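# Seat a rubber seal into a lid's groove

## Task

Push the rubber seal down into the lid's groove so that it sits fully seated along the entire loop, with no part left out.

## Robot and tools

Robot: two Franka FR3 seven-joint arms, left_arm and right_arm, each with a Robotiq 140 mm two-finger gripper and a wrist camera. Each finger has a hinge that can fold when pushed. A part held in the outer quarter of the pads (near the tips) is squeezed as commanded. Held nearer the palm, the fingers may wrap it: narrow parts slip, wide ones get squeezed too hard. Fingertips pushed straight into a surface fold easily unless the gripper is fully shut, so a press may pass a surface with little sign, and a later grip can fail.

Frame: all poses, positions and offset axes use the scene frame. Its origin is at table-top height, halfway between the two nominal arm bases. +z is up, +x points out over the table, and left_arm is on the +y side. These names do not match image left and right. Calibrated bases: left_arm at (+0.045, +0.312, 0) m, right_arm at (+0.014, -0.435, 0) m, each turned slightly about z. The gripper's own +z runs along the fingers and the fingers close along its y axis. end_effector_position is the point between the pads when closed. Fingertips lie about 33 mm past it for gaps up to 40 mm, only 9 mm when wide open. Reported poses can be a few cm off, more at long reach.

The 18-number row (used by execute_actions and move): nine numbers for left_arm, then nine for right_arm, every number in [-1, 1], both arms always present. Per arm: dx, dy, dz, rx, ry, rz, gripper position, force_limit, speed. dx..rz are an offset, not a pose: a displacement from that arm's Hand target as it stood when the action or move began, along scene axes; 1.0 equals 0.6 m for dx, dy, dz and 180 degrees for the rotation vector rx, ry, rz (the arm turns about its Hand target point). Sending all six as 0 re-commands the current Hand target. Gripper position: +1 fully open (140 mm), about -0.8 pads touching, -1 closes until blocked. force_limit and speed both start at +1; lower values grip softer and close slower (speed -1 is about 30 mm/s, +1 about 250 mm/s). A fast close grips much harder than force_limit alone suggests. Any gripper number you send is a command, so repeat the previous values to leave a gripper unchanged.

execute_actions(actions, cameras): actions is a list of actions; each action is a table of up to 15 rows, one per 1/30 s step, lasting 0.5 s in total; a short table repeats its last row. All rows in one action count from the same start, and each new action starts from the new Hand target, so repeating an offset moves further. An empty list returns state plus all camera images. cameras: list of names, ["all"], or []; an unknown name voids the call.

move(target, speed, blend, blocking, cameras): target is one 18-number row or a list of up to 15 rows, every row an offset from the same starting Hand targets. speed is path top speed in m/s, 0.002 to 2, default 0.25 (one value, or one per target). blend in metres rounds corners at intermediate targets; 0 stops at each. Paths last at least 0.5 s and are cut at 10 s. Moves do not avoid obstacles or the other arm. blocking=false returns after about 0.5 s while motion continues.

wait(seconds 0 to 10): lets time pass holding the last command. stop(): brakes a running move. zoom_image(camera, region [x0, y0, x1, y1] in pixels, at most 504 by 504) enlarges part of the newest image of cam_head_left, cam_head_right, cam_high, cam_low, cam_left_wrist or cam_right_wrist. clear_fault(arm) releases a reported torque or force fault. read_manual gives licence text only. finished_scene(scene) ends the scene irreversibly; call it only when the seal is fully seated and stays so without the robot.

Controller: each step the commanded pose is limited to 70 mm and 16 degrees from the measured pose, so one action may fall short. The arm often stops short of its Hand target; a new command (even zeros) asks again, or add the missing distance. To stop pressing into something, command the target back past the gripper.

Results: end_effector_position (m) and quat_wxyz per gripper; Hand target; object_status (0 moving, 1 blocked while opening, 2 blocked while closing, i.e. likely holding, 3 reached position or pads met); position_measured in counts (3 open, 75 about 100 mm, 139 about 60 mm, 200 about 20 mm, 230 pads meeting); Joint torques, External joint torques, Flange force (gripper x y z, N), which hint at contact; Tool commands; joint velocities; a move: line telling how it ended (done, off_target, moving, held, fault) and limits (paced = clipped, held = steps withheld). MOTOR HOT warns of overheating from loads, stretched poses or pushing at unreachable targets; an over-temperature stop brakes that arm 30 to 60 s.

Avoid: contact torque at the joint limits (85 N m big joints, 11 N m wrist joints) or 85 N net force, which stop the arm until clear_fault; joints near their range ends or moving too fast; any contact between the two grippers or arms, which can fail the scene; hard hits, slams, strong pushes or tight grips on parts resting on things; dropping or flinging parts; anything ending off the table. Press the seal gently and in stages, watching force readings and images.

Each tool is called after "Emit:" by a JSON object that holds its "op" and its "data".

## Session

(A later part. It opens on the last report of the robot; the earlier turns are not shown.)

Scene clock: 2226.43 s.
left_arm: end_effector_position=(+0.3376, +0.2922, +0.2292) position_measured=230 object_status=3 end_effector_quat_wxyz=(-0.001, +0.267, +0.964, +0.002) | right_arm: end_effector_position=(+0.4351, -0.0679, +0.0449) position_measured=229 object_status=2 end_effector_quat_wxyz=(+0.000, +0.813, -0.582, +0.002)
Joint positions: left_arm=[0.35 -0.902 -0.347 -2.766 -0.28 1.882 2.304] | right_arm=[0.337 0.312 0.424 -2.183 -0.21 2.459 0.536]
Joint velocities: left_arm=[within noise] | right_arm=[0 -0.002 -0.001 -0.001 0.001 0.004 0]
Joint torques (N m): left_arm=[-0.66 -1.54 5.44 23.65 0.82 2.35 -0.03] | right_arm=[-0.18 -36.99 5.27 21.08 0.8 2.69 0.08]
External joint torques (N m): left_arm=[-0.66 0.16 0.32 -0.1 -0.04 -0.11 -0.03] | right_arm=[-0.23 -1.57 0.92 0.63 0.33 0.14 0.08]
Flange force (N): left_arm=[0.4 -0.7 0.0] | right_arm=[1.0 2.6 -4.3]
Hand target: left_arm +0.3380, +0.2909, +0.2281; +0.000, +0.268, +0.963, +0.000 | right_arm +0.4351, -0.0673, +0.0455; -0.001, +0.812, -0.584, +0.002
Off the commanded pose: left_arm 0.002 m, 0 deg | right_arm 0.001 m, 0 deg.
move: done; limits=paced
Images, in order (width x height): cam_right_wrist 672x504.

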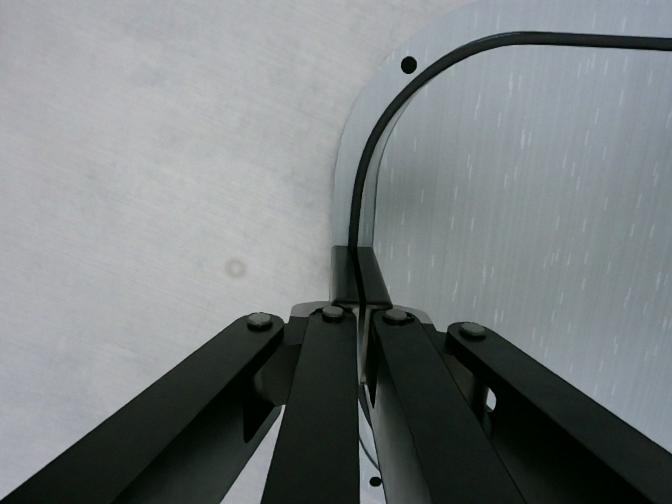

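Emit:
{"op": "move", "data": {"target": [[0,0,0,0,0,0,-1,-1,-1,-0.0102,-0.0036,0,0,0,0,-1,0.1,-1],[0,0,0,0,0,0,-1,-1,-1,-0.0102,-0.0036,-0.0055,0,0,0,-1,0.1,-1],[0,0,0,0,0,0,-1,-1,-1,-0.0102,-0.0036,-0.003,0,0,0,-0.65,-1,-1],[0,0,0,0,0,0,-1,-1,-1,-0.0102,-0.0036,0.04,0,0,0,-0.65,-1,-1],[0,0,0,0,0,0,-1,-1,-1,-0.0102,-0.0036,0.04,0,0,0,-1,-1,0],[0,0,0,0,0,0,-1,-1,-1,-0.0102,-0.0036,-0.0155,0,0,0,-1,-1,0],[0,0,0,0,0,0,-1,-1,-1,-0.0102,-0.0036,0.018,0,0,0,-1,-1,0]], "speed": 0.08, "cameras": ["cam_right_wrist"]}}

Scene clock: 2238.33 s.
left_arm: end_effector_position=(+0.3376, +0.2922, +0.2292) position_measured=230 object_status=3 end_effector_quat_wxyz=(-0.001, +0.267, +0.964, +0.002) | right_arm: end_effector_position=(+0.4296, -0.0689, +0.0560) position_measured=233 object_status=3 end_effector_quat_wxyz=(-0.002, +0.812, -0.584, +0.003)
Joint positions: left_arm=[0.35 -0.902 -0.347 -2.766 -0.28 1.882 2.304] | right_arm=[0.332 0.274 0.434 -2.205 -0.187 2.451 0.531]
Joint velocities: left_arm=[within noise] | right_arm=[0.001 0 0.001 0 0.002 -0.004 -0.002]
Joint torques (N m): left_arm=[-0.69 -1.56 5.42 23.65 0.83 2.37 0.01] | right_arm=[-0.58 -35.32 5.02 21.54 0.86 2.21 -0.3]
External joint torques (N m): left_arm=[-0.65 0.14 0.31 -0.11 -0.02 -0.08 0.01] | right_arm=[-0.7 -0.85 1.04 0.73 0.38 -0.38 -0.29]
Flange force (N): left_arm=[0.5 -0.6 0.1] | right_arm=[1.3 0.2 -4.7]
Hand target: left_arm +0.3380, +0.2909, +0.2281; +0.000, +0.268, +0.963, +0.000 | right_arm +0.4290, -0.0695, +0.0563; -0.001, +0.812, -0.584, +0.002
Off the commanded pose: left_arm 0.002 m, 0 deg | right_arm 0.001 m, 0 deg.
move: done
Images, in order (width x height): cam_right_wrist 672x504.

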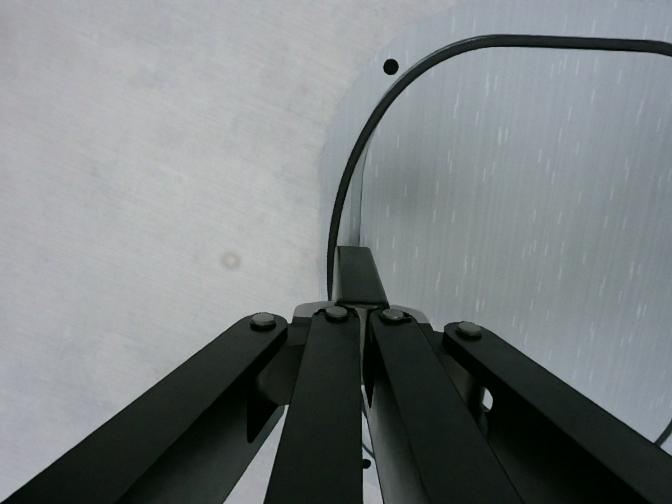

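Emit:
{"op": "move", "data": {"target": [[0,0,0,0,0,0,-1,-1,-1,0.0368,-0.0869,0.07,0,0,-0.522,-1,-1,0],[0,0,0,0,0,0,-1,-1,-1,0.0368,-0.0869,0,0,0,-0.522,-1,-1,0]], "speed": 0.5}}

Emit:
{"op": "move", "data": {"target": [[0,0,0,0,0,0,-1,-1,-1,0,0,-0.0258,0,0,0,-1,-1,0],[0,0,0,0,0,0,-1,-1,-1,-0.0188,-0.0067,-0.0258,0,0,0,-1,-1,0],[0,0,0,0,0,0,-1,-1,-1,-0.0126,-0.0045,-0.033,0,0,0,-1,-1,0],[0,0,0,0,0,0,-1,-1,-1,-0.0126,-0.0045,0,0,0,0,-1,-1,0],[0,0,0,0,0,0,-1,-1,-1,-0.0019,0.0211,0,0,0,0,-1,-1,0],[0,0,0,0,0,0,-1,-1,-1,-0.0019,0.0211,-0.0258,0,0,0,-1,-1,0],[0,0,0,0,0,0,-1,-1,-1,-0.0254,0.0127,-0.0258,0,0,0,-1,-1,0],[0,0,0,0,0,0,-1,-1,-1,-0.0176,0.0155,-0.033,0,0,0,-1,-1,0],[0,0,0,0,0,0,-1,-1,-1,-0.0176,0.0155,0,0,0,0,-1,-1,0],[0,0,0,0,0,0,-1,-1,-1,-0.0053,0.0423,0,0,0,0,-1,-1,0],[0,0,0,0,0,0,-1,-1,-1,-0.0053,0.0423,-0.0258,0,0,0,-1,-1,0],[0,0,0,0,0,0,-1,-1,-1,-0.0352,0.0316,-0.0258,0,0,0,-1,-1,0],[0,0,0,0,0,0,-1,-1,-1,-0.0257,0.035,-0.033,0,0,0,-1,-1,0],[0,0,0,0,0,0,-1,-1,-1,-0.0257,0.035,0,0,0,0,-1,-1,0]], "speed": 0.12, "blend": [0.001,0.001,0,0.002,0.002,0.001,0.001,0,0.002,0.002,0.001,0.001,0,0.002], "cameras": ["cam_right_wrist"]}}

Scene clock: 2264.50 s.
left_arm: end_effector_position=(+0.3376, +0.2922, +0.2292) position_measured=230 object_status=3 end_effector_quat_wxyz=(-0.001, +0.267, +0.964, +0.002) | right_arm: end_effector_position=(+0.4501, -0.1221, +0.0565) position_measured=233 object_status=3 end_effector_quat_wxyz=(-0.002, -0.128, +0.992, -0.002)
Joint positions: left_arm=[0.35 -0.902 -0.347 -2.766 -0.28 1.882 2.304] | right_arm=[0.565 0.213 0.099 -2.257 -0.035 2.464 1.962]
Joint velocities: left_arm=[within noise] | right_arm=[-0.001 -0.001 0 0.001 -0.002 0.005 0.003]
Joint torques (N m): left_arm=[-0.66 -1.57 5.45 23.61 0.83 2.37 -0.02] | right_arm=[0.17 -36.1 1.36 21.83 0.2 2.58 0.12]
External joint torques (N m): left_arm=[-0.69 0.04 0.28 -0.16 -0.03 -0.09 -0.02] | right_arm=[0.07 -0.7 0.39 1.24 -0.34 0.13 0.12]
Flange force (N): left_arm=[0.8 -1.0 0.2] | right_arm=[-2.3 1.6 -1.4]
Hand target: left_arm +0.3380, +0.2909, +0.2281; +0.000, +0.268, +0.963, +0.000 | right_arm +0.4511, -0.1216, +0.0563; +0.000, -0.127, +0.992, -0.002
Off the commanded pose: left_arm 0.002 m, 0 deg | right_arm 0.001 m, 0 deg.
move: done; limits=paced

Scene clock: 2268.03 s.
left_arm: end_effector_position=(+0.3376, +0.2922, +0.2292) position_measured=230 object_status=3 end_effector_quat_wxyz=(-0.001, +0.267, +0.964, +0.002) | right_arm: end_effector_position=(+0.4370, -0.1009, +0.0562) position_measured=233 object_status=3 end_effector_quat_wxyz=(+0.001, -0.128, +0.992, -0.002)
Joint positions: left_arm=[0.35 -0.902 -0.347 -2.766 -0.28 1.882 2.304] | right_arm=[0.607 0.217 0.104 -2.255 -0.044 2.47 2.016]
Joint velocities: left_arm=[within noise] | right_arm=[0 0 -0.001 0.001 0.001 -0.004 0]
Joint torques (N m): left_arm=[-0.64 -1.55 5.42 23.65 0.84 2.37 -0.01] | right_arm=[-0.12 -36.63 2.15 21.42 0.87 2.31 -0.11]
External joint torques (N m): left_arm=[-0.62 0.21 0.29 -0.21 -0.02 -0.1 -0.01] | right_arm=[-0.08 -1.13 1.27 0.85 0.33 -0.15 -0.11]
Flange force (N): left_arm=[0.4 -0.6 0.3] | right_arm=[-0.1 0.5 -3.2]
Hand target: left_arm +0.3380, +0.2909, +0.2281; +0.000, +0.268, +0.963, +0.000 | right_arm +0.4357, -0.1006, +0.0563; +0.000, -0.127, +0.992, -0.002
Off the commanded pose: left_arm 0.002 m, 0 deg | right_arm 0.001 m, 0 deg.
move: done
Images, in order (width x height): cam_right_wrist 672x504.

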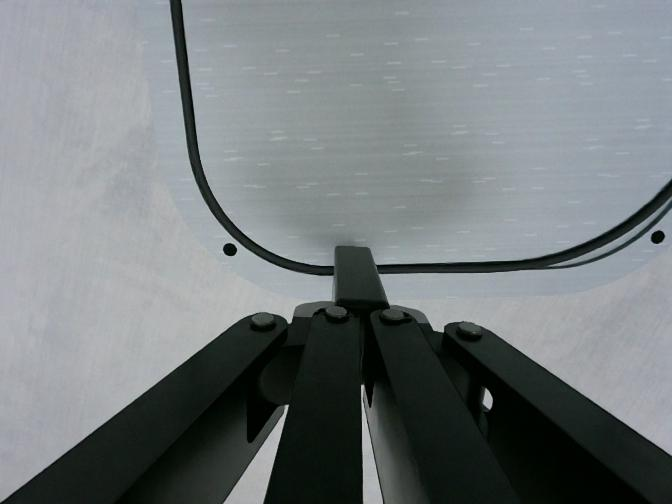

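Emit:
{"op": "move", "data": {"target": [[0,0,0,0,0,0,-1,-1,-1,-0.0046,0.0228,0,0,0,0,-1,-1,0],[0,0,0,0,0,0,-1,-1,-1,-0.0046,0.0228,-0.033,0,0,0,-1,-1,0],[0,0,0,0,0,0,-1,-1,-1,-0.0046,0.0228,0,0,0,0,-1,-1,0],[0,0,0,0,0,0,-1,-1,-1,-0.0123,0.0445,0,0,0,0,-1,-1,0],[0,0,0,0,0,0,-1,-1,-1,-0.0123,0.0445,-0.033,0,0,0,-1,-1,0],[0,0,0,0,0,0,-1,-1,-1,-0.0123,0.0445,0,0,0,0,-1,-1,0],[0,0,0,0,0,0,-1,-1,-1,-0.02,0.0662,0,0,0,0,-1,-1,0],[0,0,0,0,0,0,-1,-1,-1,-0.02,0.0662,-0.033,0,0,0,-1,-1,0],[0,0,0,0,0,0,-1,-1,-1,-0.02,0.0662,0,0,0,0,-1,-1,0],[0,0,0,0,0,0,-1,-1,-1,-0.0277,0.0879,0,0,0,0,-1,-1,0],[0,0,0,0,0,0,-1,-1,-1,-0.0277,0.0879,-0.033,0,0,0,-1,-1,0],[0,0,0,0,0,0,-1,-1,-1,-0.0277,0.0879,0,0,0,0,-1,-1,0]], "speed": 0.12, "blend": [0.002,0,0.002,0.002,0,0.002,0.002,0,0.002,0.002,0,0], "cameras": ["cam_right_wrist"]}}

Scene clock: 2282.57 s.
left_arm: end_effector_position=(+0.3376, +0.2922, +0.2292) position_measured=230 object_status=3 end_effector_quat_wxyz=(-0.001, +0.267, +0.964, +0.002) | right_arm: end_effector_position=(+0.4204, -0.0478, +0.0562) position_measured=233 object_status=3 end_effector_quat_wxyz=(+0.001, -0.129, +0.992, -0.002)
Joint positions: left_arm=[0.35 -0.902 -0.347 -2.766 -0.28 1.882 2.304] | right_arm=[0.692 0.271 0.113 -2.173 -0.055 2.442 2.114]
Joint velocities: left_arm=[within noise] | right_arm=[0 0.001 -0.001 0.001 0 -0.004 -0.001]
Joint torques (N m): left_arm=[-0.66 -1.6 5.41 23.65 0.82 2.36 -0.05] | right_arm=[-0.11 -38.67 2.25 21.83 0.92 2.32 -0.05]
External joint torques (N m): left_arm=[-0.65 0.08 0.27 -0.16 -0.04 -0.1 -0.05] | right_arm=[-0.33 -1.11 0.81 0.95 0.35 -0.14 -0.05]
Flange force (N): left_arm=[0.6 -1.0 0.1] | right_arm=[-0.7 0.2 -3.1]
Hand target: left_arm +0.3380, +0.2909, +0.2281; +0.000, +0.268, +0.963, +0.000 | right_arm +0.4191, -0.0479, +0.0563; +0.000, -0.127, +0.992, -0.002
Off the commanded pose: left_arm 0.002 m, 0 deg | right_arm 0.001 m, 0 deg.
move: done
Images, in order (width x height): cam_right_wrist 672x504.

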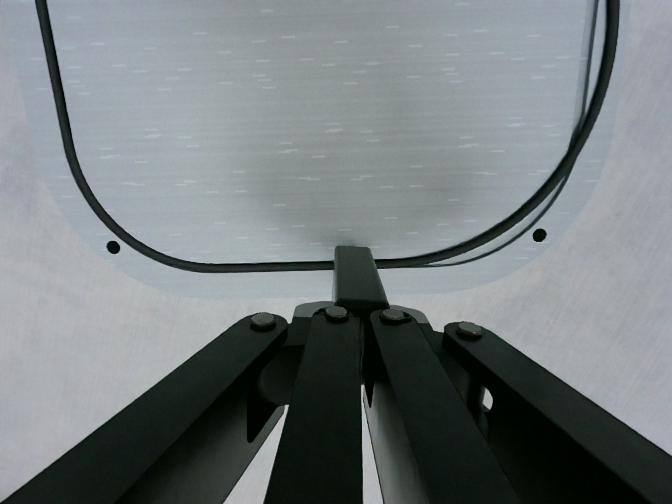

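Emit:
{"op": "move", "data": {"target": [[0,0,0,0,0,0,-1,-1,-1,-0.0281,0.0599,0,0,0,0,-1,-1,0],[0,0,0,0,0,0,-1,-1,-1,-0.0281,0.0599,-0.0255,0,0,0,-1,-1,0],[0,0,0,0,0,0,-1,-1,-1,-0.018,0.0657,-0.0255,0,0,0,-1,-1,0],[0,0,0,0,0,0,-1,-1,-1,-0.0223,0.0632,-0.033,0,0,0,-1,-1,0],[0,0,0,0,0,0,-1,-1,-1,-0.0223,0.0632,0,0,0,0,-1,-1,0],[0,0,0,0,0,0,-1,-1,-1,-0.0486,0.0836,0,0,0,0,-1,-1,0],[0,0,0,0,0,0,-1,-1,-1,-0.0486,0.0836,-0.0252,0,0,0,-1,-1,0],[0,0,0,0,0,0,-1,-1,-1,-0.0342,0.0976,-0.0252,0,0,0,-1,-1,0],[0,0,0,0,0,0,-1,-1,-1,-0.0402,0.0918,-0.032,0,0,0,-1,-1,0],[0,0,0,0,0,0,-1,-1,-1,-0.0402,0.0918,0,0,0,0,-1,-1,0],[0,0,0,0,0,0,-1,-1,-1,-0.0725,0.0998,0,0,0,0,-1,-1,0],[0,0,0,0,0,0,-1,-1,-1,-0.0725,0.0998,-0.0243,0,0,0,-1,-1,0],[0,0,0,0,0,0,-1,-1,-1,-0.062,0.1208,-0.0243,0,0,0,-1,-1,0],[0,0,0,0,0,0,-1,-1,-1,-0.0665,0.1118,-0.0305,0,0,0,-1,-1,0],[0,0,0,0,0,0,-1,-1,-1,-0.0665,0.1118,0,0,0,0,-1,-1,0]], "speed": 0.12, "blend": [0.002,0.001,0.001,0,0.002,0.002,0.001,0.001,0,0.002,0.002,0.001,0.001,0,0.002], "cameras": ["cam_right_wrist"]}}

Scene clock: 2313.03 s.
left_arm: end_effector_position=(+0.3376, +0.2922, +0.2292) position_measured=230 object_status=3 end_effector_quat_wxyz=(-0.001, +0.267, +0.964, +0.002) | right_arm: end_effector_position=(+0.3802, +0.0197, +0.0563) position_measured=233 object_status=3 end_effector_quat_wxyz=(+0.001, -0.129, +0.992, -0.002)
Joint positions: left_arm=[0.35 -0.902 -0.347 -2.766 -0.28 1.882 2.304] | right_arm=[0.821 0.327 0.118 -2.087 -0.063 2.411 2.249]
Joint velocities: left_arm=[within noise] | right_arm=[0 -0.001 0.001 0 0.001 -0.005 0]
Joint torques (N m): left_arm=[-0.67 -1.53 5.44 23.63 0.82 2.37 -0.04] | right_arm=[-0.14 -40.77 2.4 22.16 0.93 2.18 0.04]
External joint torques (N m): left_arm=[-0.66 0.15 0.32 -0.16 -0.04 -0.08 -0.04] | right_arm=[-0.1 -1.02 0.88 0.82 0.33 -0.29 0.04]
Flange force (N): left_arm=[0.5 -0.7 0.2] | right_arm=[-0.5 0.7 -3.0]
Hand target: left_arm +0.3380, +0.2909, +0.2281; +0.000, +0.268, +0.963, +0.000 | right_arm +0.3792, +0.0192, +0.0563; +0.000, -0.127, +0.992, -0.002
Off the commanded pose: left_arm 0.002 m, 0 deg | right_arm 0.001 m, 0 deg.
move: done
Images, in order (width x height): cam_right_wrist 672x504.

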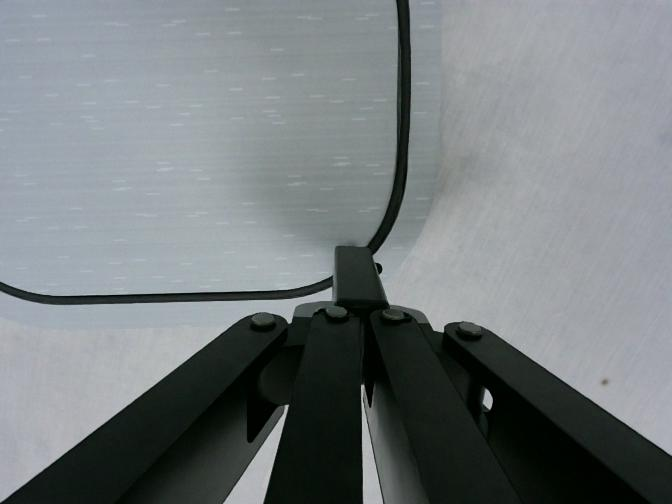

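Emit:
{"op": "move", "data": {"target": [[0,0,0,0,0,0,-1,-1,-1,-0.0562,0.0173,0,0,0,0,-1,-1,0],[0,0,0,0,0,0,-1,-1,-1,-0.0562,0.0173,-0.0225,0,0,0,-1,-1,0],[0,0,0,0,0,0,-1,-1,-1,-0.0532,0.0077,-0.0225,0,0,0,-1,-1,0],[0,0,0,0,0,0,-1,-1,-1,-0.0547,0.0125,-0.0285,0,0,0,-1,-1,0],[0,0,0,0,0,0,-1,-1,-1,-0.0547,0.0125,0,0,0,0,-1,-1,0],[0,0,0,0,0,0,-1,-1,-1,-0.0887,0.0147,0,0,0,0,-1,-1,0],[0,0,0,0,0,0,-1,-1,-1,-0.0887,0.0147,-0.0222,0,0,0,-1,-1,0],[0,0,0,0,0,0,-1,-1,-1,-0.0842,0.0003,-0.0222,0,0,0,-1,-1,0],[0,0,0,0,0,0,-1,-1,-1,-0.0862,0.0067,-0.0268,0,0,0,-1,-1,0],[0,0,0,0,0,0,-1,-1,-1,-0.0862,0.0067,0,0,0,0,-1,-1,0],[0,0,0,0,0,0,-1,-1,-1,-0.1095,0.006,0,0,0,0,-1,-1,0],[0,0,0,0,0,0,-1,-1,-1,-0.1095,0.006,-0.0222,0,0,0,-1,-1,0],[0,0,0,0,0,0,-1,-1,-1,-0.105,-0.0084,-0.0222,0,0,0,-1,-1,0],[0,0,0,0,0,0,-1,-1,-1,-0.107,-0.002,-0.026,0,0,0,-1,-1,0],[0,0,0,0,0,0,-1,-1,-1,-0.107,-0.002,0,0,0,0,-1,-1,0]], "speed": 0.12, "blend": [0.002,0.001,0.001,0,0.002,0.002,0.001,0.001,0,0.002,0.002,0.001,0.001,0,0.002], "cameras": ["cam_right_wrist"]}}

Emit:
{"op": "move", "data": {"target": [[0,0,0,0,0,0,-1,-1,-1,-0.023,-0.0007,0,0,0,0,-1,-1,0],[0,0,0,0,0,0,-1,-1,-1,-0.023,-0.0007,-0.022,0,0,0,-1,-1,0],[0,0,0,0,0,0,-1,-1,-1,-0.0185,-0.0151,-0.022,0,0,0,-1,-1,0],[0,0,0,0,0,0,-1,-1,-1,-0.0205,-0.0087,-0.0258,0,0,0,-1,-1,0],[0,0,0,0,0,0,-1,-1,-1,-0.0205,-0.0087,0,0,0,0,-1,-1,0],[0,0,0,0,0,0,-1,-1,-1,-0.0387,-0.0074,0,0,0,0,-1,-1,0],[0,0,0,0,0,0,-1,-1,-1,-0.0387,-0.0074,-0.022,0,0,0,-1,-1,0],[0,0,0,0,0,0,-1,-1,-1,-0.0347,-0.0202,-0.022,0,0,0,-1,-1,0],[0,0,0,0,0,0,-1,-1,-1,-0.0367,-0.0138,-0.0255,0,0,0,-1,-1,0],[0,0,0,0,0,0,-1,-1,-1,-0.0367,-0.0138,0,0,0,0,-1,-1,0],[0,0,0,0,0,0,-1,-1,-1,-0.0543,-0.0171,0,0,0,0,-1,-1,0],[0,0,0,0,0,0,-1,-1,-1,-0.0543,-0.0171,-0.022,0,0,0,-1,-1,0],[0,0,0,0,0,0,-1,-1,-1,-0.0508,-0.0283,-0.022,0,0,0,-1,-1,0],[0,0,0,0,0,0,-1,-1,-1,-0.0523,-0.0235,-0.0255,0,0,0,-1,-1,0],[0,0,0,0,0,0,-1,-1,-1,-0.0523,-0.0235,0,0,0,0,-1,-1,0]], "speed": 0.12, "blend": [0.002,0.001,0.001,0,0.002,0.002,0.001,0.001,0,0.002,0.002,0.001,0.001,0,0.002]}}

Emit:
{"op": "move", "data": {"target": [0,0,0,0,0,0,-1,-1,-1,0.16,-0.1,0.14,0,0,0,-1,-1,0], "cameras": ["cam_right_wrist"]}}

Emit:
{"op": "zoom_image", "data": {"camera": "cam_right_wrist", "region": [110, 0, 600, 370]}}

Scene clock: 2353.83 s.
left_arm: end_effector_position=(+0.3376, +0.2922, +0.2292) position_measured=230 object_status=3 end_effector_quat_wxyz=(-0.001, +0.267, +0.964, +0.002) | right_arm: end_effector_position=(+0.3158, +0.0186, +0.0562) position_measured=233 object_status=3 end_effector_quat_wxyz=(+0.001, -0.128, +0.992, -0.002)
Joint positions: left_arm=[0.35 -0.902 -0.347 -2.766 -0.28 1.882 2.304] | right_arm=[0.894 0.232 0.132 -2.233 -0.055 2.461 2.337]
Joint velocities: left_arm=[within noise] | right_arm=[-0.001 0.001 0 0.001 0.002 -0.004 0]
Joint torques (N m): left_arm=[-0.67 -1.57 5.39 23.64 0.84 2.37 -0.02] | right_arm=[-0.07 -37 2.19 21.52 0.91 2.22 -0.13]
External joint torques (N m): left_arm=[-0.68 0.15 0.26 -0.17 -0.02 -0.1 -0.02] | right_arm=[-0.14 -0.94 0.94 0.82 0.35 -0.26 -0.13]
Flange force (N): left_arm=[0.5 -0.8 0.2] | right_arm=[-0.5 0.5 -3.1]
Hand target: left_arm +0.3380, +0.2909, +0.2281; +0.000, +0.268, +0.963, +0.000 | right_arm +0.3150, +0.0180, +0.0563; +0.000, -0.127, +0.992, -0.002
Off the commanded pose: left_arm 0.002 m, 0 deg | right_arm 0.001 m, 0 deg.
move: done
Images, in order (width x height): cam_right_wrist 672x504.

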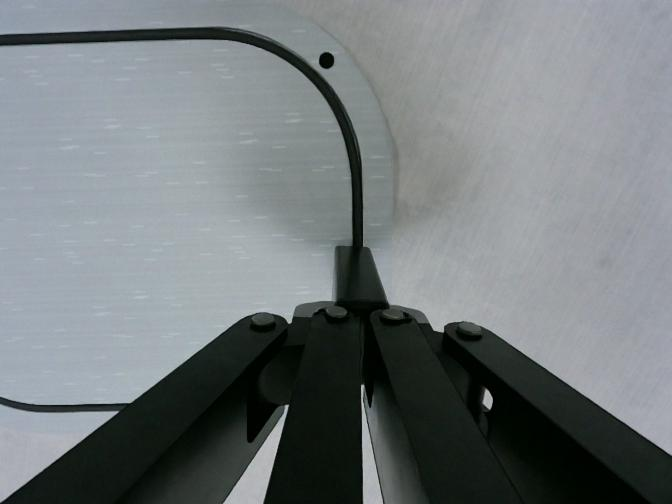

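Scene clock: 2356.90 s.
left_arm: end_effector_position=(+0.3376, +0.2922, +0.2292) position_measured=230 object_status=3 end_effector_quat_wxyz=(-0.001, +0.267, +0.964, +0.002) | right_arm: end_effector_position=(+0.2842, +0.0045, +0.0561) position_measured=233 object_status=3 end_effector_quat_wxyz=(+0.001, -0.128, +0.992, -0.002)
Joint positions: left_arm=[0.35 -0.902 -0.347 -2.766 -0.28 1.882 2.304] | right_arm=[0.919 0.162 0.142 -2.336 -0.044 2.494 2.367]
Joint velocities: left_arm=[within noise] | right_arm=[0 0 0 -0.002 0.001 -0.004 0.001]
Joint torques (N m): left_arm=[-0.67 -1.52 5.41 23.62 0.84 2.38 -0.03] | right_arm=[-0.02 -34.24 1.73 21.19 0.88 2.16 -0.22]
External joint torques (N m): left_arm=[-0.7 0.14 0.22 -0.18 -0.02 -0.09 -0.03] | right_arm=[-0.05 -1.02 0.84 0.9 0.33 -0.32 -0.22]
Flange force (N): left_arm=[0.4 -0.9 0.3] | right_arm=[-0.5 0.5 -3.7]
Hand target: left_arm +0.3380, +0.2909, +0.2281; +0.000, +0.268, +0.963, +0.000 | right_arm +0.2836, +0.0039, +0.0563; +0.000, -0.127, +0.992, -0.002
Off the commanded pose: left_arm 0.002 m, 0 deg | right_arm 0.001 m, 0 deg.
move: done

Scene clock: 2358.83 s.
left_arm: end_effector_position=(+0.3376, +0.2922, +0.2292) position_measured=230 object_status=3 end_effector_quat_wxyz=(-0.001, +0.267, +0.964, +0.002) | right_arm: end_effector_position=(+0.3805, -0.0559, +0.1413) position_measured=233 object_status=3 end_effector_quat_wxyz=(+0.002, -0.126, +0.992, -0.002)
Joint positions: left_arm=[0.35 -0.902 -0.347 -2.766 -0.28 1.882 2.304] | right_arm=[0.79 0.036 0.057 -2.241 -0.01 2.277 2.129]
Joint velocities: left_arm=[within noise] | right_arm=[0 -0.001 -0.001 0 0 -0.001 -0.004]
Joint torques (N m): left_arm=[-0.65 -1.56 5.5 23.61 0.83 2.38 -0.04] | right_arm=[-0.13 -31.78 0.8 24.08 1 2.18 -0.18]
External joint torques (N m): left_arm=[-0.62 0.12 0.36 -0.23 -0.02 -0.09 -0.04] | right_arm=[-0.19 0.03 0.65 1.32 0.34 -0.27 -0.18]
Flange force (N): left_arm=[0.8 -0.8 0.3] | right_arm=[-4.1 2.5 -2.0]
Hand target: left_arm +0.3380, +0.2909, +0.2281; +0.000, +0.268, +0.963, +0.000 | right_arm +0.3796, -0.0561, +0.1403; +0.000, -0.127, +0.992, -0.002
Off the commanded pose: left_arm 0.002 m, 0 deg | right_arm 0.001 m, 0 deg.
move: done
Images, in order (width x height): cam_right_wrist 672x504.

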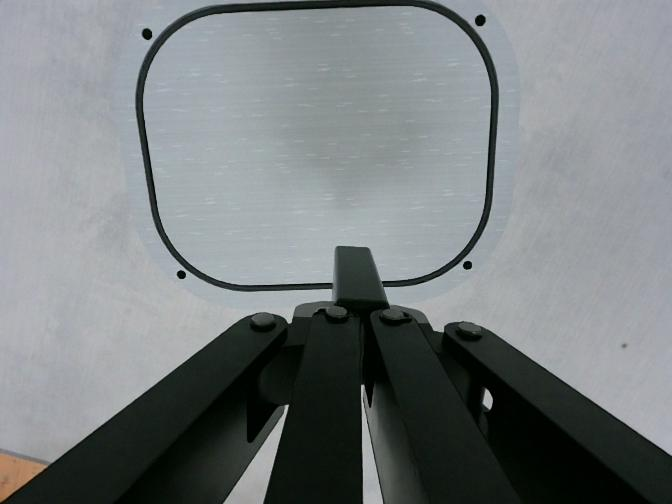

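Scaled by 1.029 from the camera's 672x504 image, which has a finer 960x720 frame.

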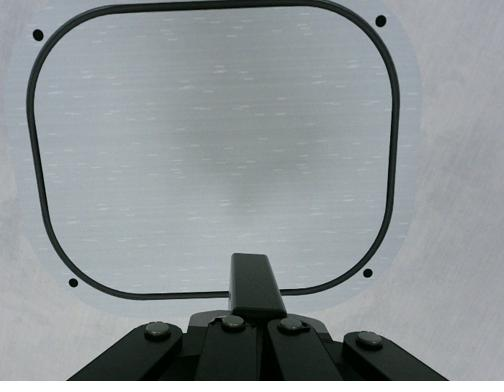

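Emit:
{"op": "move", "data": {"target": [0,0,0,0,0,0,-1,-1,-1,-0.05,-0.33,0.3,0,0,0,-1,-1,0], "cameras": ["cam_low","cam_head_left","cam_head_right"]}}

Emit:
{"op": "zoom_image", "data": {"camera": "cam_low", "region": [190, 205, 330, 275]}}

Emit:
{"op": "zoom_image", "data": {"camera": "cam_head_left", "region": [350, 240, 500, 345]}}

Scene clock: 2366.93 s.
left_arm: end_effector_position=(+0.3376, +0.2922, +0.2292) position_measured=230 object_status=3 end_effector_quat_wxyz=(-0.001, +0.267, +0.964, +0.002) | right_arm: end_effector_position=(+0.3500, -0.2529, +0.3200) position_measured=233 object_status=3 end_effector_quat_wxyz=(+0.000, -0.124, +0.992, +0.000)
Joint positions: left_arm=[0.35 -0.902 -0.347 -2.766 -0.28 1.882 2.304] | right_arm=[0.696 -0.565 -0.127 -2.356 -0.07 1.794 1.886]
Joint velocities: left_arm=[within noise] | right_arm=[-0.002 0 0.001 0 0 -0.001 -0.007]
Joint torques (N m): left_arm=[-0.68 -1.55 5.44 23.62 0.83 2.38 -0.01] | right_arm=[0.28 -13.36 1.71 25.66 0.44 2.18 -0.31]
External joint torques (N m): left_arm=[-0.67 0.08 0.33 -0.2 -0.03 -0.09 -0.01] | right_arm=[0.26 -0.69 0.23 0.88 -0.4 -0.28 -0.31]
Flange force (N): left_arm=[0.9 -0.9 0.2] | right_arm=[0.2 -0.5 -3.0]
Hand target: left_arm +0.3380, +0.2909, +0.2281; +0.000, +0.268, +0.963, +0.000 | right_arm +0.3496, -0.2541, +0.3203; +0.000, -0.127, +0.992, -0.002
Off the commanded pose: left_arm 0.002 m, 0 deg | right_arm 0.001 m, 0 deg.
move: done
Images, in order (width x height): cam_head_left 672x504, cam_head_right 672x504, cam_low 672x504.

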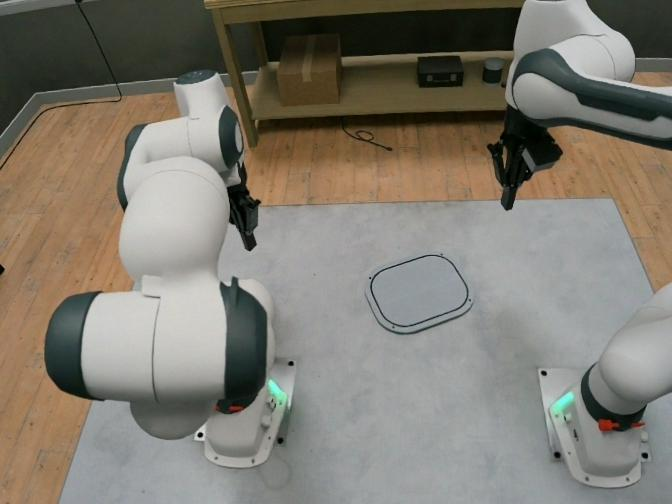

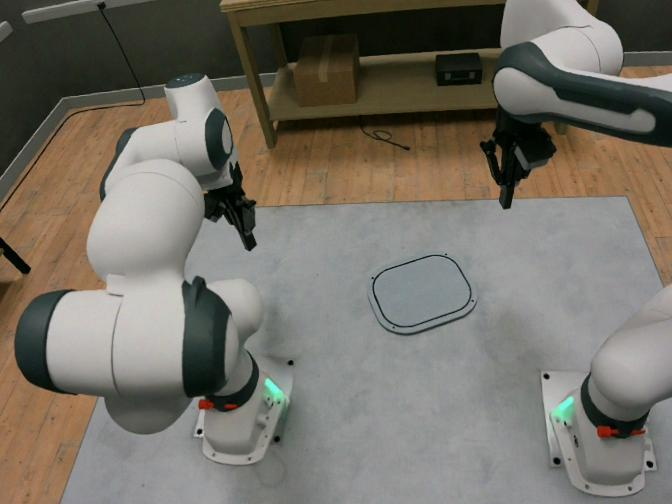

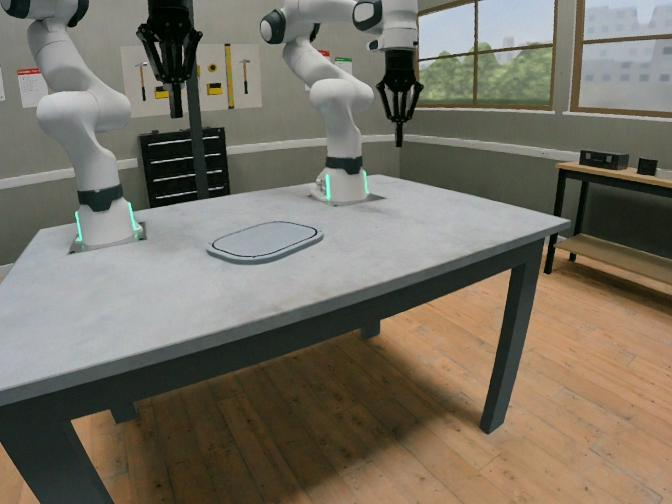

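Scaled by 3.600 from the camera's 672x504 image, which has a finer 960x720 frame.

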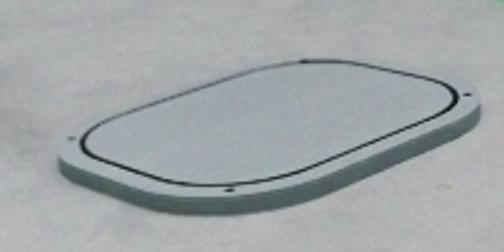

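Scaled by 3.360 from the camera's 672x504 image, which has a finer 960x720 frame.

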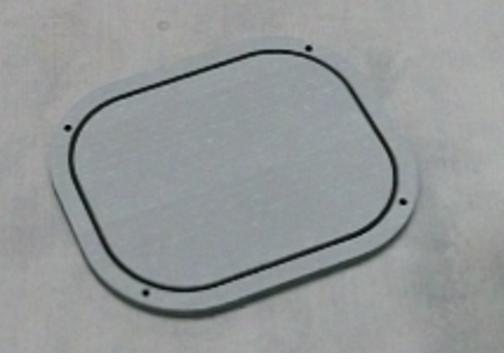

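Emit:
{"op": "move", "data": {"target": [[0,0,0,0,0,0,-1,-1,-1,-0.014,0.0768,-0.38,0,0,0,-1,-1,0],[0,0,0,0,0,0,-1,-1,-1,-0.014,0.0768,-0.468,0,0,0,-1,-1,0],[0,0,0,0,0,0,-1,-1,-1,-0.014,0.0768,-0.4405,0,0,0,-1,-1,0],[0,0,0,0,0,0,-1,-1,-1,-0.0542,0.0823,-0.4405,0,0,0,-1,-1,0],[0,0,0,0,0,0,-1,-1,-1,-0.0542,0.0823,-0.4663,0,0,0,-1,-1,0],[0,0,0,0,0,0,-1,-1,-1,-0.0542,0.0823,-0.4405,0,0,0,-1,-1,0],[0,0,0,0,0,0,-1,-1,-1,-0.087,0.1,-0.4405,0,0,0,-1,-1,0],[0,0,0,0,0,0,-1,-1,-1,-0.087,0.1,-0.4663,0,0,0,-1,-1,0],[0,0,0,0,0,0,-1,-1,-1,-0.087,0.1,-0.4405,0,0,0,-1,-1,0],[0,0,0,0,0,0,-1,-1,-1,-0.11,0.1357,-0.4405,0,0,0,-1,-1,0],[0,0,0,0,0,0,-1,-1,-1,-0.11,0.1357,-0.4663,0,0,0,-1,-1,0],[0,0,0,0,0,0,-1,-1,-1,-0.11,0.1357,-0.4405,0,0,0,-1,-1,0]], "speed": [0.3,0.1,0.12,0.12,0.12,0.12,0.12,0.12,0.12,0.12,0.12,0.12], "blend": [0.01,0,0.002,0.002,0,0.002,0.002,0,0.002,0.002,0,0]}}

Emit:
{"op": "move", "data": {"target": [[0,0,0,0,0,0,-1,-1,-1,-0.069,0.212,0,0,0,0,-1,-1,0],[0,0,0,0,0,0,-1,-1,-1,-0.069,0.212,-0.0258,0,0,0,-1,-1,0],[0,0,0,0,0,0,-1,-1,-1,-0.069,0.212,0,0,0,0,-1,-1,0],[0,0,0,0,0,0,-1,-1,-1,-0.0655,0.243,0,0,0,0,-1,-1,0],[0,0,0,0,0,0,-1,-1,-1,-0.0655,0.243,-0.0258,0,0,0,-1,-1,0],[0,0,0,0,0,0,-1,-1,-1,-0.0655,0.243,0,0,0,0,-1,-1,0],[0,0,0,0,0,0,-1,-1,-1,-0.0512,0.2722,0,0,0,0,-1,-1,0],[0,0,0,0,0,0,-1,-1,-1,-0.0512,0.2722,-0.0258,0,0,0,-1,-1,0],[0,0,0,0,0,0,-1,-1,-1,-0.0512,0.2722,0,0,0,0,-1,-1,0],[0,0,0,0,0,0,-1,-1,-1,-0.0267,0.2915,0,0,0,0,-1,-1,0],[0,0,0,0,0,0,-1,-1,-1,-0.0267,0.2915,-0.0258,0,0,0,-1,-1,0],[0,0,0,0,0,0,-1,-1,-1,-0.0267,0.2915,0,0,0,0,-1,-1,0]], "speed": 0.13, "blend": [0.002,0,0.002,0.002,0,0.002,0.002,0,0.002,0.002,0,0]}}

Emit:
{"op": "move", "data": {"target": [[0,0,0,0,0,0,-1,-1,-1,0.155,0.0393,0,0,0,0,-1,-1,0],[0,0,0,0,0,0,-1,-1,-1,0.155,0.0393,-0.0283,0,0,0,-1,-1,0],[0,0,0,0,0,0,-1,-1,-1,0.155,0.0393,0,0,0,0,-1,-1,0],[0,0,0,0,0,0,-1,-1,-1,0.186,0.0283,0,0,0,0,-1,-1,0],[0,0,0,0,0,0,-1,-1,-1,0.186,0.0283,-0.03,0,0,0,-1,-1,0],[0,0,0,0,0,0,-1,-1,-1,0.186,0.0283,0,0,0,0,-1,-1,0],[0,0,0,0,0,0,-1,-1,-1,0.2123,0.0083,0,0,0,0,-1,-1,0],[0,0,0,0,0,0,-1,-1,-1,0.2123,0.0083,-0.032,0,0,0,-1,-1,0],[0,0,0,0,0,0,-1,-1,-1,0.2123,0.0083,0,0,0,0,-1,-1,0],[0,0,0,0,0,0,-1,-1,-1,0.1883,-0.1,0.14,0,0,0,-1,-1,0]], "speed": 0.14, "blend": [0.002,0,0.002,0.002,0,0.002,0.002,0,0.01,0], "cameras": ["cam_right_wrist"]}}

Emit:
{"op": "move", "data": {"target": [0,0,0,0,0,0,-1,-1,-1,-0.05,-0.33,0.3,0,0,0,-1,-1,0], "cameras": ["cam_low","cam_head_left"]}}

Emit:
{"op": "zoom_image", "data": {"camera": "cam_low", "region": [190, 205, 330, 275]}}

Scene clock: 2403.83 s.
left_arm: end_effector_position=(+0.3376, +0.2922, +0.2292) position_measured=230 object_status=3 end_effector_quat_wxyz=(-0.001, +0.267, +0.964, +0.002) | right_arm: end_effector_position=(+0.2846, -0.1731, +0.0555) position_measured=233 object_status=3 end_effector_quat_wxyz=(+0.001, -0.129, +0.992, -0.002)
Joint positions: left_arm=[0.35 -0.902 -0.347 -2.766 -0.28 1.882 2.304] | right_arm=[0.804 -0.197 0.009 -2.79 -0.005 2.592 2.086]
Joint velocities: left_arm=[within noise] | right_arm=[-0.001 0 0 0.001 0 -0.005 0.003]
Joint torques (N m): left_arm=[-0.7 -1.56 5.43 23.68 0.84 2.36 0] | right_arm=[0.03 -20.75 0.8 19.68 0.77 2.18 0.16]
External joint torques (N m): left_arm=[-0.69 0.13 0.29 -0.18 -0.02 -0.11 0] | right_arm=[-0.03 -1.04 0.96 0.87 0.32 -0.27 0.16]
Flange force (N): left_arm=[0.6 -0.8 0.2] | right_arm=[1.2 1.6 -4.5]
Hand target: left_arm +0.3380, +0.2909, +0.2281; +0.000, +0.268, +0.963, +0.000 | right_arm +0.2836, -0.1727, +0.0560; +0.000, -0.127, +0.992, -0.002
Off the commanded pose: left_arm 0.002 m, 0 deg | right_arm 0.001 m, 0 deg.
move: done

Scene clock: 2408.73 s.
left_arm: end_effector_position=(+0.3376, +0.2922, +0.2292) position_measured=230 object_status=3 end_effector_quat_wxyz=(-0.001, +0.267, +0.964, +0.002) | right_arm: end_effector_position=(+0.2680, +0.0028, +0.0557) position_measured=233 object_status=3 end_effector_quat_wxyz=(+0.001, -0.127, +0.992, -0.002)
Joint positions: left_arm=[0.35 -0.902 -0.347 -2.766 -0.28 1.882 2.304] | right_arm=[0.917 0.139 0.169 -2.37 -0.045 2.505 2.395]
Joint velocities: left_arm=[within noise] | right_arm=[0 0 0 -0.001 0 -0.003 0]
Joint torques (N m): left_arm=[-0.67 -1.63 5.43 23.67 0.82 2.38 -0.01] | right_arm=[-0.13 -33.24 1.72 20.98 0.87 2.14 -0.2]
External joint torques (N m): left_arm=[-0.68 0.03 0.3 -0.06 -0.04 -0.07 -0.01] | right_arm=[-0.32 -0.98 0.7 0.8 0.34 -0.35 -0.2]
Flange force (N): left_arm=[0.7 -0.9 0.0] | right_arm=[-0.4 0.0 -3.8]
Hand target: left_arm +0.3380, +0.2909, +0.2281; +0.000, +0.268, +0.963, +0.000 | right_arm +0.2676, +0.0022, +0.0560; +0.000, -0.127, +0.992, -0.002
Off the commanded pose: left_arm 0.002 m, 0 deg | right_arm 0.001 m, 0 deg.
move: done

Scene clock: 2413.63 s.
left_arm: end_effector_position=(+0.3376, +0.2922, +0.2292) position_measured=230 object_status=3 end_effector_quat_wxyz=(-0.001, +0.267, +0.964, +0.002) | right_arm: end_effector_position=(+0.3810, -0.0564, +0.1401) position_measured=233 object_status=3 end_effector_quat_wxyz=(+0.001, -0.127, +0.992, -0.002)
Joint positions: left_arm=[0.35 -0.902 -0.347 -2.766 -0.28 1.882 2.304] | right_arm=[0.731 0.038 0.114 -2.241 -0.012 2.278 2.128]
Joint velocities: left_arm=[within noise] | right_arm=[-0.002 0 0.001 0.001 -0.001 -0.001 -0.007]
Joint torques (N m): left_arm=[-0.66 -1.58 5.43 23.68 0.83 2.37 0] | right_arm=[-0.39 -32.92 0.57 23.31 1 2.2 -0.2]
External joint torques (N m): left_arm=[-0.68 0.07 0.29 -0.13 -0.03 -0.09 0] | right_arm=[-0.35 -1.25 0.44 0.56 0.33 -0.26 -0.2]
Flange force (N): left_arm=[0.7 -0.9 0.1] | right_arm=[1.1 -1.1 -3.2]
Hand target: left_arm +0.3380, +0.2909, +0.2281; +0.000, +0.268, +0.963, +0.000 | right_arm +0.3805, -0.0578, +0.1400; +0.000, -0.127, +0.992, -0.002
Off the commanded pose: left_arm 0.002 m, 0 deg | right_arm 0.001 m, 0 deg.
move: done; blend cut to 0.0096 m at target 9
Images, in order (width x height): cam_right_wrist 672x504.

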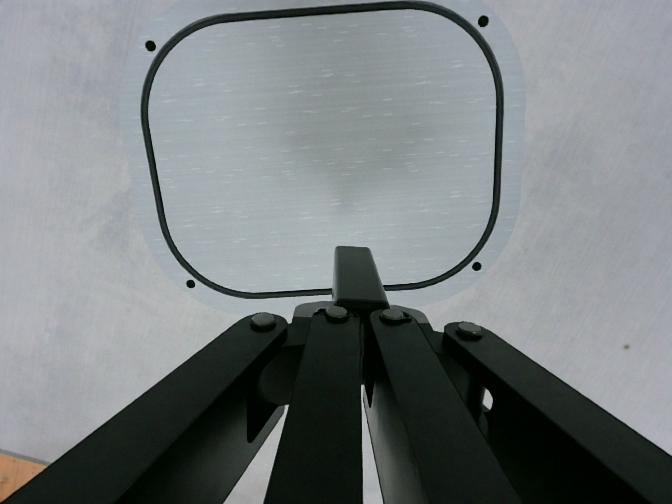

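Scene clock: 2415.90 s.
left_arm: end_effector_position=(+0.3376, +0.2922, +0.2292) position_measured=230 object_status=3 end_effector_quat_wxyz=(-0.001, +0.267, +0.964, +0.002) | right_arm: end_effector_position=(+0.3509, -0.2546, +0.3197) position_measured=233 object_status=3 end_effector_quat_wxyz=(+0.000, -0.124, +0.992, +0.000)
Joint positions: left_arm=[0.35 -0.902 -0.347 -2.766 -0.28 1.882 2.304] | right_arm=[0.646 -0.562 -0.091 -2.357 -0.05 1.796 1.861]
Joint velocities: left_arm=[within noise] | right_arm=[0 -0.001 0.001 0 0 0 -0.005]
Joint torques (N m): left_arm=[-0.69 -1.58 5.39 23.65 0.83 2.37 -0.04] | right_arm=[0.33 -13.49 1.11 25.74 0.45 2.22 -0.28]
External joint torques (N m): left_arm=[-0.68 0.18 0.25 -0.24 -0.03 -0.1 -0.04] | right_arm=[0.38 -0.65 0.27 0.94 -0.38 -0.23 -0.28]
Flange force (N): left_arm=[0.5 -0.9 0.4] | right_arm=[0.0 -0.2 -3.0]
Hand target: left_arm +0.3380, +0.2909, +0.2281; +0.000, +0.268, +0.963, +0.000 | right_arm +0.3505, -0.2558, +0.3200; +0.000, -0.127, +0.992, -0.002
Off the commanded pose: left_arm 0.002 m, 0 deg | right_arm 0.001 m, 0 deg.
move: done
Images, in order (width x height): cam_head_left 672x504, cam_low 672x504.

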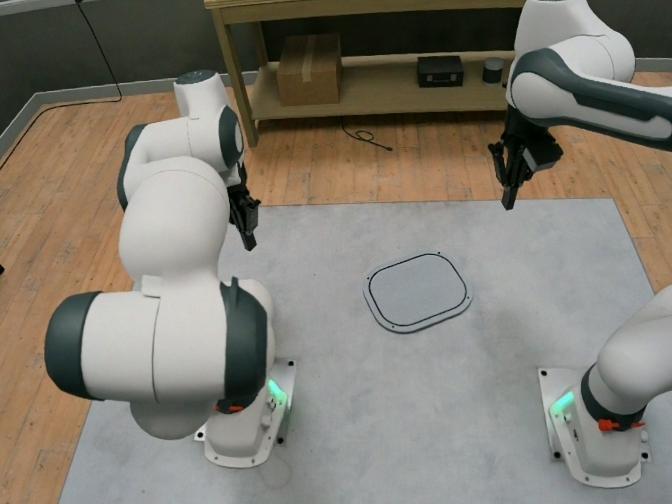

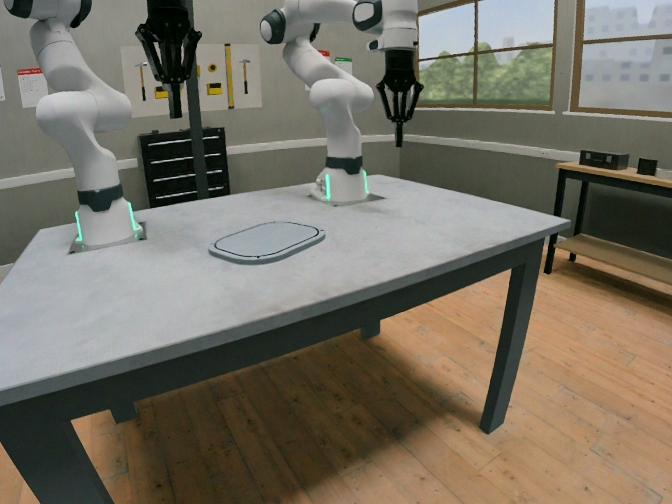

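Scaled by 3.600 from the camera's 672x504 image, which has a finer 960x720 frame.

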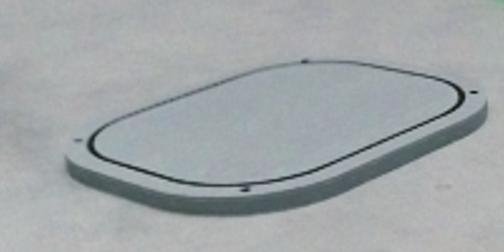

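Emit:
{"op": "finished_scene", "data": {"scene": 2}}

The scene is finished: the task was done.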